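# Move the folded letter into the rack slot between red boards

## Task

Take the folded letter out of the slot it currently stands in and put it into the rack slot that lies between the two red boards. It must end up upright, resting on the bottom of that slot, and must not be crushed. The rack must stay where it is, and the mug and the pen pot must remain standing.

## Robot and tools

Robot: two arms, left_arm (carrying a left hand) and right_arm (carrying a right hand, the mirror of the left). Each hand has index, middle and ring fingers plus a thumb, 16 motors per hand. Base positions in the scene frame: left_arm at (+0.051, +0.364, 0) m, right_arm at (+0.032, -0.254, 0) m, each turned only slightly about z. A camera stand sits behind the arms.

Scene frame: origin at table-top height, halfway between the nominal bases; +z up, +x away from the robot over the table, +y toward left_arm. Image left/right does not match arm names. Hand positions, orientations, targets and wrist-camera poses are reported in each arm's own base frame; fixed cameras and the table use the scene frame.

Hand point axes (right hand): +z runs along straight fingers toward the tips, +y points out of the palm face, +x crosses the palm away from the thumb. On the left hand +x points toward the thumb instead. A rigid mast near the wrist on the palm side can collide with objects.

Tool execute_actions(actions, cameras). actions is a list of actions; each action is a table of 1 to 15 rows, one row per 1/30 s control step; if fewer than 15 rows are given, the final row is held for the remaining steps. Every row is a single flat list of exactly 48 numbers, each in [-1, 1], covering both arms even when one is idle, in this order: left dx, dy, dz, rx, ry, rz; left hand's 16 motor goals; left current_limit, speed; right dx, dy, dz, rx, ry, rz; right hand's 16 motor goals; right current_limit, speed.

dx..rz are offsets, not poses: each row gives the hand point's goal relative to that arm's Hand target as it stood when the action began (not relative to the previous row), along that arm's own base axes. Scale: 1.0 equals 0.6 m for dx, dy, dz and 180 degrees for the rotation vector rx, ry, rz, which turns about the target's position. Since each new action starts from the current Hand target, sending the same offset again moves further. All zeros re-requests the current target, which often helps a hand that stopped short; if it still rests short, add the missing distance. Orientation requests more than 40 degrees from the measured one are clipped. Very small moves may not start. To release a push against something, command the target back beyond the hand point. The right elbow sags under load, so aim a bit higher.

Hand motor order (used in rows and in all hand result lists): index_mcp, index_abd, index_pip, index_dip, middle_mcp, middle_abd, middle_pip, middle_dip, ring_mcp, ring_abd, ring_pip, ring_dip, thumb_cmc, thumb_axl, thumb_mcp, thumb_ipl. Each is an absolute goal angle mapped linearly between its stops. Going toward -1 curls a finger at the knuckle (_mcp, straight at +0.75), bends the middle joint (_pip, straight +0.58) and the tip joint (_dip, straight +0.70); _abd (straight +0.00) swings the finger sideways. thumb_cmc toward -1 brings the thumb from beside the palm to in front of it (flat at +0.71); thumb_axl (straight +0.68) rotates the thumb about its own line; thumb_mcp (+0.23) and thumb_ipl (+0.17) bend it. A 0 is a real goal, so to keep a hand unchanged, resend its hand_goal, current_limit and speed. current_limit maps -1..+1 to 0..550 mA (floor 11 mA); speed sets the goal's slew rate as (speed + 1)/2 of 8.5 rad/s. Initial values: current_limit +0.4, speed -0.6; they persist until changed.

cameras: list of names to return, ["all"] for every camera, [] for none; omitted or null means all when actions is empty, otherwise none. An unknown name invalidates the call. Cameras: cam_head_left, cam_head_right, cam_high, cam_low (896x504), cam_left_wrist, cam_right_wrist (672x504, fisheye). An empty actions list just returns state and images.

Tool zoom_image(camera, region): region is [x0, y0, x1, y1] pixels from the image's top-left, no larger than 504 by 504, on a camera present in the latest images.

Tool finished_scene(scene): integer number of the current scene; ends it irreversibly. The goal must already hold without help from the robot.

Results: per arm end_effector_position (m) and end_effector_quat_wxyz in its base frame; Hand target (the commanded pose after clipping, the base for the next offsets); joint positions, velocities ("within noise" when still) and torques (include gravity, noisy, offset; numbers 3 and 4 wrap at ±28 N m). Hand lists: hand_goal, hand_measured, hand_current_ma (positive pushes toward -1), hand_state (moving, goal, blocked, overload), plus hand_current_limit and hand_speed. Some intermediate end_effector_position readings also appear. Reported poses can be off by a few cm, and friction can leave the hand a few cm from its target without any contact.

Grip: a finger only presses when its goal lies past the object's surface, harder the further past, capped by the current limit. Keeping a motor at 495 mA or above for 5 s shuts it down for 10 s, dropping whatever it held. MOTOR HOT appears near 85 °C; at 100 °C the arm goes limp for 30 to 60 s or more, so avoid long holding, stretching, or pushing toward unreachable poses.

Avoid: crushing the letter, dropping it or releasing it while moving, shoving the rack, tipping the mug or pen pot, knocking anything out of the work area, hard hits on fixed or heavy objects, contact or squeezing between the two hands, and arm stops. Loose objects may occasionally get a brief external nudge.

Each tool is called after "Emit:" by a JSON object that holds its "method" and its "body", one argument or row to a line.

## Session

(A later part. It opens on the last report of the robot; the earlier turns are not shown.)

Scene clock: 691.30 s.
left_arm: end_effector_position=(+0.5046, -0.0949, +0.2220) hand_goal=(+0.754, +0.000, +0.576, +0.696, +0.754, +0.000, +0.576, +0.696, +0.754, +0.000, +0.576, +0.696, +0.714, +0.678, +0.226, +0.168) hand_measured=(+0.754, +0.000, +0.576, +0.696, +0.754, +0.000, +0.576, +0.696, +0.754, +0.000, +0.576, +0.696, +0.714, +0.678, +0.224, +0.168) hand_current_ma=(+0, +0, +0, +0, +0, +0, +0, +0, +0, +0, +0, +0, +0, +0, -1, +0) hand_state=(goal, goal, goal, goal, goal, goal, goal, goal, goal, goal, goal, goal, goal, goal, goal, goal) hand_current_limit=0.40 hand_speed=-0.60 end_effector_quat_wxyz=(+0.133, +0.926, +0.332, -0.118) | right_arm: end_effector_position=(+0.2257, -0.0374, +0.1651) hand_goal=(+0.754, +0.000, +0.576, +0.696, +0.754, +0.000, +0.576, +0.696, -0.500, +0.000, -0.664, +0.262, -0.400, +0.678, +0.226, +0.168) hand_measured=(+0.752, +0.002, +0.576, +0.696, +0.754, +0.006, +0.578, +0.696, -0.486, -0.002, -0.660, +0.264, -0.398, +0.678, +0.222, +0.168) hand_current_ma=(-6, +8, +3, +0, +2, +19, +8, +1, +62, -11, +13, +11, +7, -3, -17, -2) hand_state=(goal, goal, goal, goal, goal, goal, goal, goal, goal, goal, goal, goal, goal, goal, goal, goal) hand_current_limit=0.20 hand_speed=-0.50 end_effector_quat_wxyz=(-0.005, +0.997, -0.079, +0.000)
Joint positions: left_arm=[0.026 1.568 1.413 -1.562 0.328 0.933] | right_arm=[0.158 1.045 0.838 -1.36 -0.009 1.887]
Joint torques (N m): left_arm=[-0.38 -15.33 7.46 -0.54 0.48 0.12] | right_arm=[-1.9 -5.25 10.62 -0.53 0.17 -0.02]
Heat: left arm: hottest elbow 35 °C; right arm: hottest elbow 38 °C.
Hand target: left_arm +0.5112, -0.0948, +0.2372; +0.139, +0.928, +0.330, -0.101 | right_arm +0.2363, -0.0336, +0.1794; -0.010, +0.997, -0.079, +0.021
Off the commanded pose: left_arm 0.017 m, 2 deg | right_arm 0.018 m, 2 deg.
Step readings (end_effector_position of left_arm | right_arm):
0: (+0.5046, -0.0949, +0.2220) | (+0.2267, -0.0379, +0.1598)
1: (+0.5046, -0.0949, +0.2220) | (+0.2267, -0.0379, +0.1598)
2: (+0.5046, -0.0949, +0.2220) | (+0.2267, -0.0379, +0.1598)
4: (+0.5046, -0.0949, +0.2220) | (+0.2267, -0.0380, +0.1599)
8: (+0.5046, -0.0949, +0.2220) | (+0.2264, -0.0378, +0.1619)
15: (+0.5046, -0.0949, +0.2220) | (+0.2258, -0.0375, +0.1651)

Emit:
{"method": "execute_actions", "body": {
  "actions": [
    [[0,0,0,0,0,0,0.754,0,0.576,0.696,0.754,0,0.576,0.696,0.754,0,0.576,0.696,0.714,0.678,0.226,0.168,0.4,-0.6,-0.01,0.0016,0.0,0,0,0,0.754,0,0.576,0.696,0.754,0,0.576,0.696,-0.5,0,-0.664,0.261,-0.4,0.678,0.226,0.168,0.2,-0.5],[0,0,0,0,0,0,0.754,0,0.576,0.696,0.754,0,0.576,0.696,0.754,0,0.576,0.696,0.714,0.678,0.226,0.168,0.4,-0.6,-0.02,0.0031,0.0,0,0,0,0.754,0,0.576,0.696,0.754,0,0.576,0.696,-0.5,0,-0.664,0.261,-0.4,0.678,0.226,0.168,0.2,-0.5],[0,0,0,0,0,0,0.754,0,0.576,0.696,0.754,0,0.576,0.696,0.754,0,0.576,0.696,0.714,0.678,0.226,0.168,0.4,-0.6,-0.03,0.0047,0.0,0,0,0,0.754,0,0.576,0.696,0.754,0,0.576,0.696,-0.5,0,-0.664,0.261,-0.4,0.678,0.226,0.168,0.2,-0.5]]
  ]
}}

Emit:
{"method": "execute_actions", "body": {
  "actions": [
    [[0,0,0,0,0,0,0.754,0,0.576,0.696,0.754,0,0.576,0.696,0.754,0,0.576,0.696,0.714,0.678,0.226,0.168,0.4,-0.6,-0.01,0.0016,0.0,0,0,0,0.754,0,0.576,0.696,0.754,0,0.576,0.696,-0.5,0,-0.664,0.261,-0.4,0.678,0.226,0.168,0.2,-0.5],[0,0,0,0,0,0,0.754,0,0.576,0.696,0.754,0,0.576,0.696,0.754,0,0.576,0.696,0.714,0.678,0.226,0.168,0.4,-0.6,-0.02,0.0031,0.0,0,0,0,0.754,0,0.576,0.696,0.754,0,0.576,0.696,-0.5,0,-0.664,0.261,-0.4,0.678,0.226,0.168,0.2,-0.5],[0,0,0,0,0,0,0.754,0,0.576,0.696,0.754,0,0.576,0.696,0.754,0,0.576,0.696,0.714,0.678,0.226,0.168,0.4,-0.6,-0.03,0.0047,0.0,0,0,0,0.754,0,0.576,0.696,0.754,0,0.576,0.696,-0.5,0,-0.664,0.261,-0.4,0.678,0.226,0.168,0.2,-0.5]]
  ],
  "cameras": ["cam_head_left","cam_high"]
}}

Scene clock: 699.30 s.
left_arm: end_effector_position=(+0.5046, -0.0949, +0.2220) hand_goal=(+0.754, +0.000, +0.576, +0.696, +0.754, +0.000, +0.576, +0.696, +0.754, +0.000, +0.576, +0.696, +0.714, +0.678, +0.226, +0.168) hand_measured=(+0.754, +0.000, +0.576, +0.696, +0.754, +0.000, +0.576, +0.696, +0.754, +0.000, +0.576, +0.696, +0.714, +0.678, +0.224, +0.168) hand_current_ma=(+0, +0, +0, +0, +0, +0, +0, +0, +0, +0, +0, +0, +0, +0, -1, +0) hand_state=(goal, goal, goal, goal, goal, goal, goal, goal, goal, goal, goal, goal, goal, goal, goal, goal) hand_current_limit=0.40 hand_speed=-0.60 end_effector_quat_wxyz=(+0.133, +0.926, +0.332, -0.118) | right_arm: end_effector_position=(+0.2190, -0.0329, +0.1761) hand_goal=(+0.754, +0.000, +0.576, +0.696, +0.754, +0.000, +0.576, +0.696, -0.500, +0.000, -0.664, +0.262, -0.400, +0.678, +0.226, +0.168) hand_measured=(+0.752, +0.002, +0.576, +0.696, +0.754, +0.004, +0.578, +0.696, -0.486, -0.002, -0.660, +0.264, -0.398, +0.678, +0.222, +0.168) hand_current_ma=(-6, +8, +3, +0, +2, +11, +8, +1, +62, -11, +13, +11, +7, -3, -17, -2) hand_state=(goal, goal, goal, goal, goal, goal, goal, goal, goal, goal, goal, goal, goal, goal, goal, goal) hand_current_limit=0.20 hand_speed=-0.50 end_effector_quat_wxyz=(-0.010, +0.997, -0.079, +0.019)
Joint positions: left_arm=[0.026 1.568 1.413 -1.562 0.328 0.933] | right_arm=[0.18 0.991 0.838 -1.375 -0.009 1.908]
Joint torques (N m): left_arm=[0.03 -14.51 7.45 -0.46 0.47 0.08] | right_arm=[-1.96 -4.37 8.55 -0.61 0.22 0.03]
Heat: left arm: hottest elbow 35 °C; right arm: hottest elbow 38 °C.
Hand target: left_arm +0.5112, -0.0948, +0.2372; +0.139, +0.928, +0.330, -0.101 | right_arm +0.2184, -0.0307, +0.1793; -0.010, +0.997, -0.079, +0.021
Off the commanded pose: left_arm 0.017 m, 2 deg | right_arm 0.004 m, 0 deg.
Step readings (end_effector_position of left_arm | right_arm):
0: (+0.5046, -0.0949, +0.2220) | (+0.2258, -0.0373, +0.1651)
1: (+0.5046, -0.0949, +0.2220) | (+0.2257, -0.0373, +0.1651)
2: (+0.5046, -0.0949, +0.2220) | (+0.2257, -0.0372, +0.1651)
4: (+0.5046, -0.0949, +0.2220) | (+0.2251, -0.0366, +0.1661)
8: (+0.5046, -0.0949, +0.2220) | (+0.2219, -0.0344, +0.1720)
15: (+0.5046, -0.0949, +0.2220) | (+0.2192, -0.0331, +0.1761)

Scene clock: 700.10 s.
left_arm: end_effector_position=(+0.5046, -0.0949, +0.2220) hand_goal=(+0.754, +0.000, +0.576, +0.696, +0.754, +0.000, +0.576, +0.696, +0.754, +0.000, +0.576, +0.696, +0.714, +0.678, +0.226, +0.168) hand_measured=(+0.754, +0.000, +0.576, +0.696, +0.754, +0.000, +0.576, +0.696, +0.754, +0.000, +0.576, +0.696, +0.714, +0.678, +0.224, +0.168) hand_current_ma=(+0, +0, +0, +0, +0, +0, +0, +0, +0, +0, +0, +0, +0, +0, -1, +0) hand_state=(goal, goal, goal, goal, goal, goal, goal, goal, goal, goal, goal, goal, goal, goal, goal, goal) hand_current_limit=0.40 hand_speed=-0.60 end_effector_quat_wxyz=(+0.133, +0.926, +0.332, -0.118) | right_arm: end_effector_position=(+0.2071, -0.0286, +0.1826) hand_goal=(+0.754, +0.000, +0.576, +0.696, +0.754, +0.000, +0.576, +0.696, -0.500, +0.000, -0.664, +0.262, -0.400, +0.678, +0.226, +0.168) hand_measured=(+0.752, +0.002, +0.576, +0.696, +0.754, +0.002, +0.578, +0.696, -0.486, -0.002, -0.660, +0.264, -0.398, +0.678, +0.222, +0.168) hand_current_ma=(-6, +8, +3, +0, +2, +11, +8, +1, +62, -11, +13, +11, +7, -3, -17, -2) hand_state=(goal, goal, goal, goal, goal, goal, goal, goal, goal, goal, goal, goal, goal, goal, goal, goal) hand_current_limit=0.20 hand_speed=-0.50 end_effector_quat_wxyz=(-0.013, +0.996, -0.079, +0.028)
Joint positions: left_arm=[0.026 1.568 1.413 -1.562 0.328 0.933] | right_arm=[0.206 0.941 0.828 -1.397 -0.009 1.934]
Joint torques (N m): left_arm=[-0.15 -14.68 7.46 -0.49 0.44 0.09] | right_arm=[-1.73 -3.9 7.2 -0.59 0.26 -0.11]
Heat: left arm: hottest elbow 35 °C; right arm: hottest elbow 38 °C.
Hand target: left_arm +0.5112, -0.0948, +0.2372; +0.139, +0.928, +0.330, -0.101 | right_arm +0.2003, -0.0280, +0.1792; -0.010, +0.997, -0.079, +0.021
Off the commanded pose: left_arm 0.017 m, 2 deg | right_arm 0.008 m, 1 deg.
Step readings (end_effector_position of left_arm | right_arm):
0: (+0.5046, -0.0949, +0.2220) | (+0.2190, -0.0329, +0.1761)
1: (+0.5046, -0.0949, +0.2220) | (+0.2190, -0.0329, +0.1761)
2: (+0.5046, -0.0949, +0.2220) | (+0.2187, -0.0328, +0.1761)
4: (+0.5046, -0.0949, +0.2220) | (+0.2174, -0.0321, +0.1770)
8: (+0.5046, -0.0949, +0.2220) | (+0.2122, -0.0297, +0.1807)
15: (+0.5046, -0.0949, +0.2220) | (+0.2077, -0.0288, +0.1830)
Images, in order (width x height): cam_head_left 896x504, cam_high 896x504.

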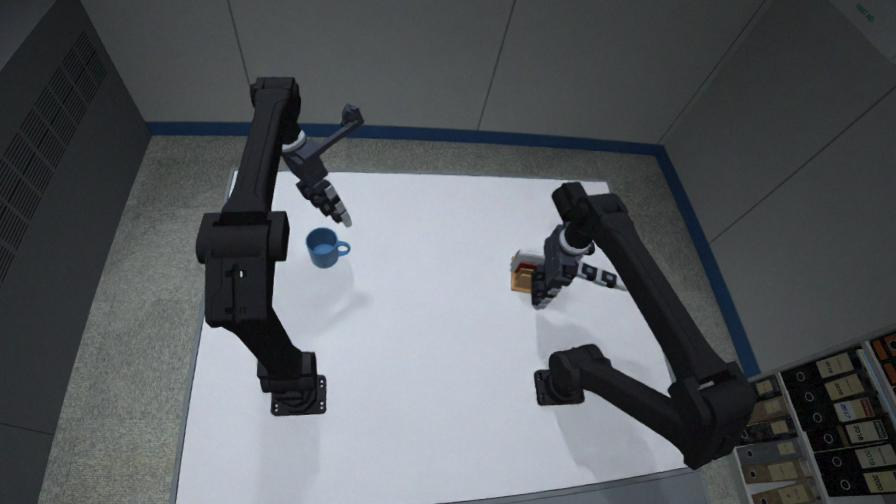

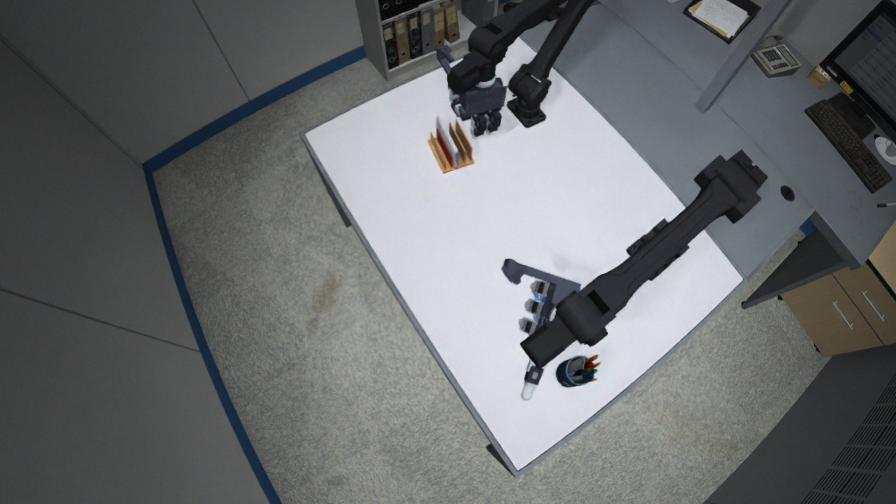

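Emit:
{"method": "execute_actions", "body": {
  "actions": [
    [[0,0,0,0,0,0,0.754,0,0.576,0.696,0.754,0,0.576,0.696,0.754,0,0.576,0.696,0.714,0.678,0.226,0.168,0.4,-0.6,-0.02,0.0031,0.01,0,0,0,0.754,0,0.576,0.696,0.754,0,0.576,0.696,-0.5,0,-0.664,0.261,-0.4,0.678,0.226,0.168,0.2,-0.5],[0,0,0,0,0,0,0.754,0,0.576,0.696,0.754,0,0.576,0.696,0.754,0,0.576,0.696,0.714,0.678,0.226,0.168,0.4,-0.6,-0.04,0.0062,0.02,0,0,0,0.754,0,0.576,0.696,0.754,0,0.576,0.696,-0.5,0,-0.664,0.261,-0.4,0.678,0.226,0.168,0.2,-0.5],[0,0,0,0,0,0,0.754,0,0.576,0.696,0.754,0,0.576,0.696,0.754,0,0.576,0.696,0.714,0.678,0.226,0.168,0.4,-0.6,-0.06,0.0093,0.03,0,0,0,0.754,0,0.576,0.696,0.754,0,0.576,0.696,-0.5,0,-0.664,0.261,-0.4,0.678,0.226,0.168,0.2,-0.5]]
  ],
  "cameras": ["cam_head_left","cam_head_right","cam_high","cam_low"]
}}

Emit:
{"method": "zoom_image", "body": {
  "camera": "cam_high",
  "region": [420, 90, 500, 180]
}}

Emit:
{"method": "zoom_image", "body": {
  "camera": "cam_head_left",
  "region": [480, 220, 600, 320]
}}

Emit:
{"method": "zoom_image", "body": {
  "camera": "cam_low",
  "region": [430, 180, 520, 250]
}}

Scene clock: 707.43 s.
left_arm: end_effector_position=(+0.5046, -0.0949, +0.2220) hand_goal=(+0.754, +0.000, +0.576, +0.696, +0.754, +0.000, +0.576, +0.696, +0.754, +0.000, +0.576, +0.696, +0.714, +0.678, +0.226, +0.168) hand_measured=(+0.754, +0.000, +0.576, +0.696, +0.754, +0.000, +0.576, +0.696, +0.754, +0.000, +0.576, +0.696, +0.714, +0.678, +0.224, +0.168) hand_current_ma=(+0, +0, +0, +0, +0, +0, +0, +0, +0, +0, +0, +0, +0, +0, -1, +0) hand_state=(goal, goal, goal, goal, goal, goal, goal, goal, goal, goal, goal, goal, goal, goal, goal, goal) hand_current_limit=0.40 hand_speed=-0.60 end_effector_quat_wxyz=(+0.133, +0.926, +0.332, -0.118) | right_arm: end_effector_position=(+0.1687, -0.0230, +0.1996) hand_goal=(+0.754, +0.000, +0.576, +0.696, +0.754, +0.000, +0.576, +0.696, -0.500, +0.000, -0.664, +0.262, -0.400, +0.678, +0.226, +0.168) hand_measured=(+0.752, +0.002, +0.576, +0.696, +0.754, +0.002, +0.578, +0.696, -0.486, -0.002, -0.660, +0.264, -0.398, +0.678, +0.222, +0.168) hand_current_ma=(-6, +7, +3, +0, +1, +9, +8, +1, +62, -11, +13, +11, +6, -3, -17, -2) hand_state=(goal, goal, goal, goal, goal, goal, goal, goal, goal, goal, goal, goal, goal, goal, goal, goal) hand_current_limit=0.20 hand_speed=-0.50 end_effector_quat_wxyz=(-0.013, +0.996, -0.079, +0.027)
Joint positions: left_arm=[0.026 1.568 1.413 -1.562 0.328 0.933] | right_arm=[0.271 0.827 0.815 -1.498 -0.006 2]
Joint torques (N m): left_arm=[-0.5 -15.38 7.46 -0.46 0.44 0.07] | right_arm=[-1.73 -1.96 7.68 -0.58 0.26 -0.02]
Heat: left arm: hottest elbow 35 °C; right arm: hottest elbow 38 °C.
Hand target: left_arm +0.5112, -0.0948, +0.2372; +0.139, +0.928, +0.330, -0.101 | right_arm +0.1644, -0.0224, +0.1973; -0.010, +0.997, -0.079, +0.021
Off the commanded pose: left_arm 0.017 m, 2 deg | right_arm 0.005 m, 1 deg.
Step readings (end_effector_position of left_arm | right_arm):
0: (+0.5046, -0.0949, +0.2220) | (+0.2071, -0.0286, +0.1826)
1: (+0.5046, -0.0949, +0.2220) | (+0.2070, -0.0286, +0.1827)
2: (+0.5046, -0.0949, +0.2220) | (+0.2061, -0.0286, +0.1829)
4: (+0.5046, -0.0949, +0.2220) | (+0.2004, -0.0282, +0.1846)
8: (+0.5046, -0.0949, +0.2220) | (+0.1821, -0.0261, +0.1923)
15: (+0.5046, -0.0949, +0.2220) | (+0.1704, -0.0236, +0.1994)
Images, in order (width x height): cam_head_left 896x504, cam_head_right 896x504, cam_high 896x504, cam_low 896x504.

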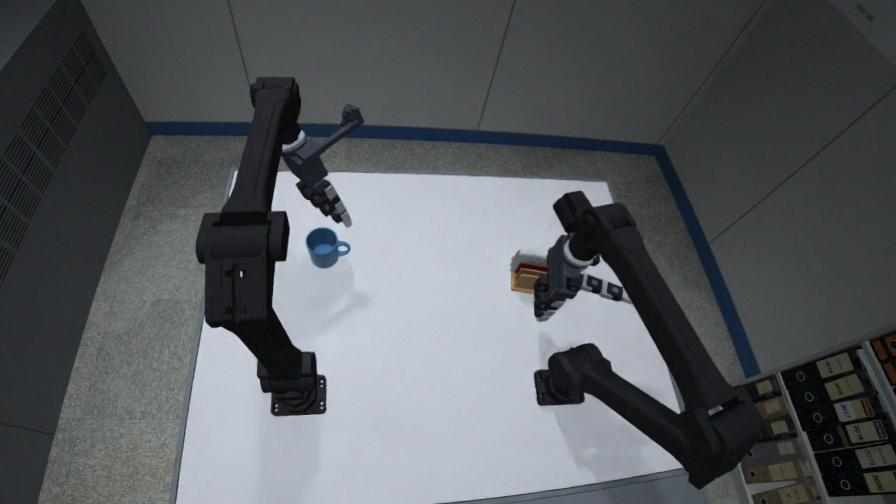

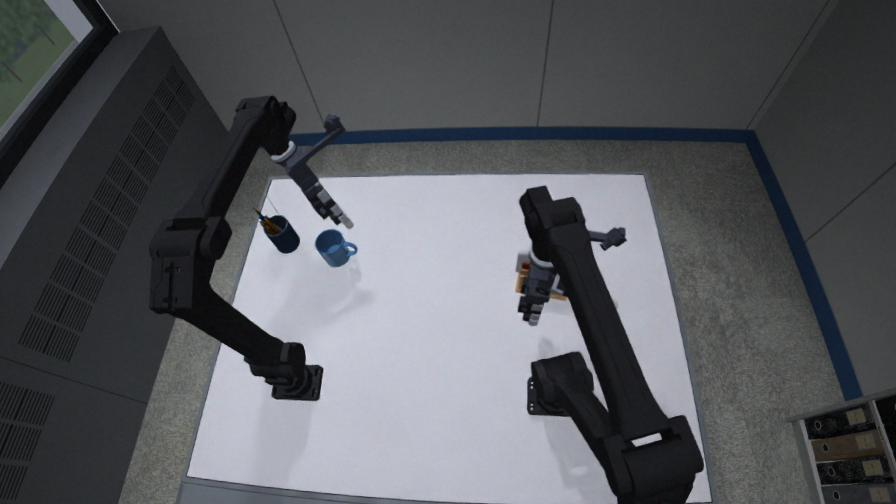

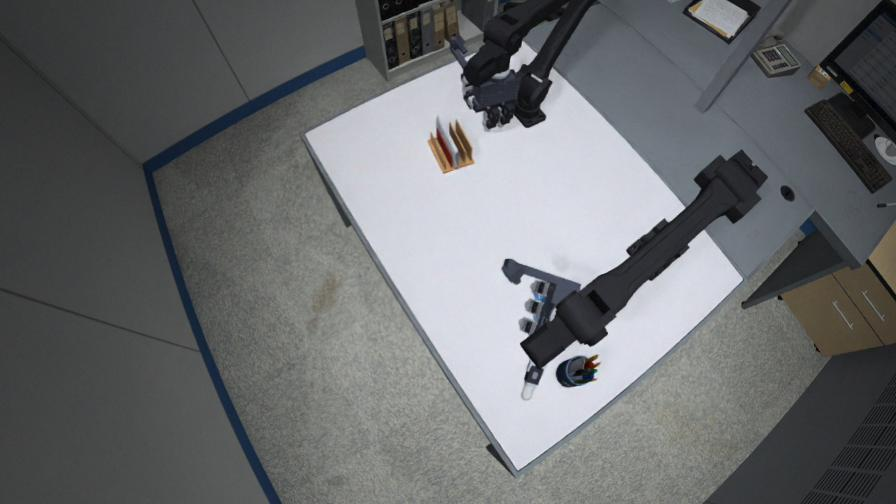

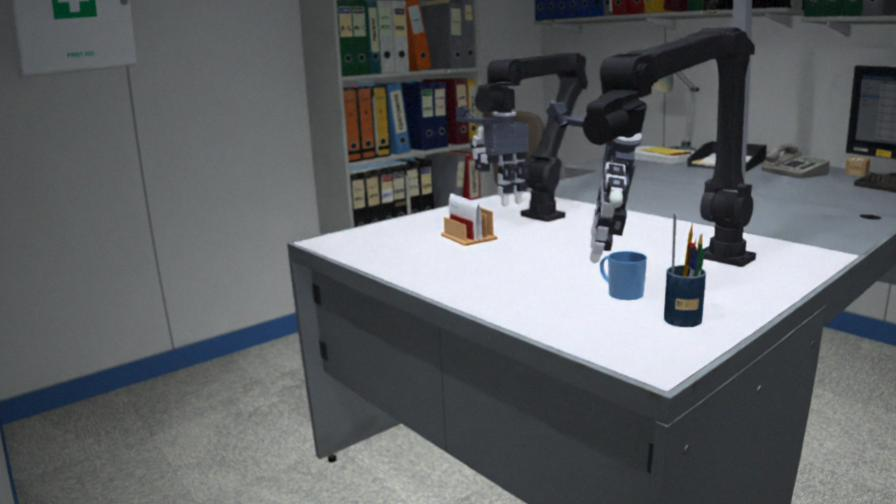

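Scaled by 5.600 from the camera's 896x504 image, which has a finer 1280x720 frame.

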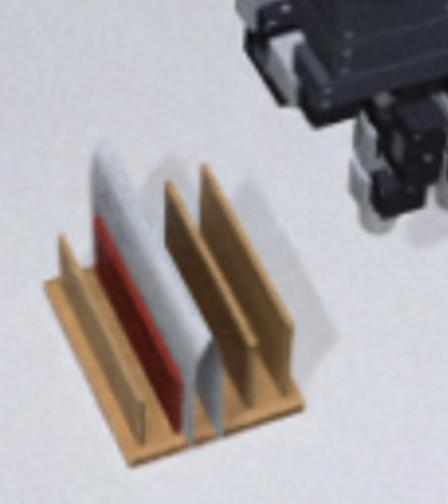

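Scaled by 4.200 from the camera's 896x504 image, which has a finer 1280x720 frame.

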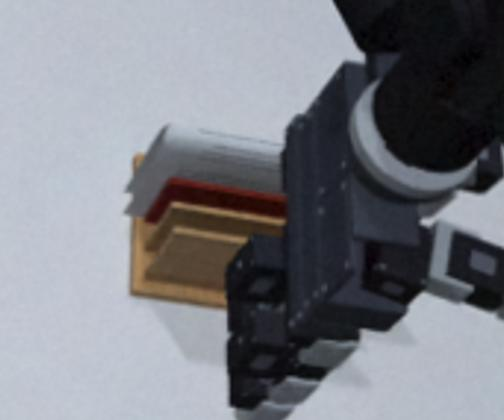

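Scaled by 5.600 from the camera's 896x504 image, which has a finer 1280x720 frame.

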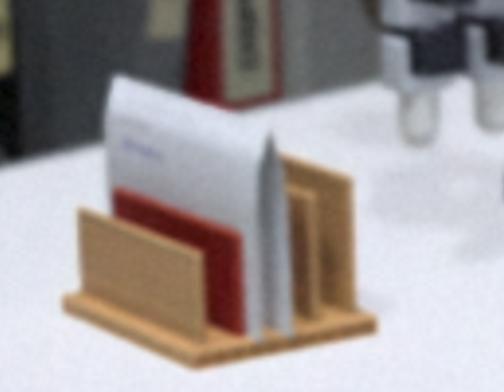

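Emit:
{"method": "finished_scene", "body": {
  "scene": 1
}}

The scene is finished: the task was done.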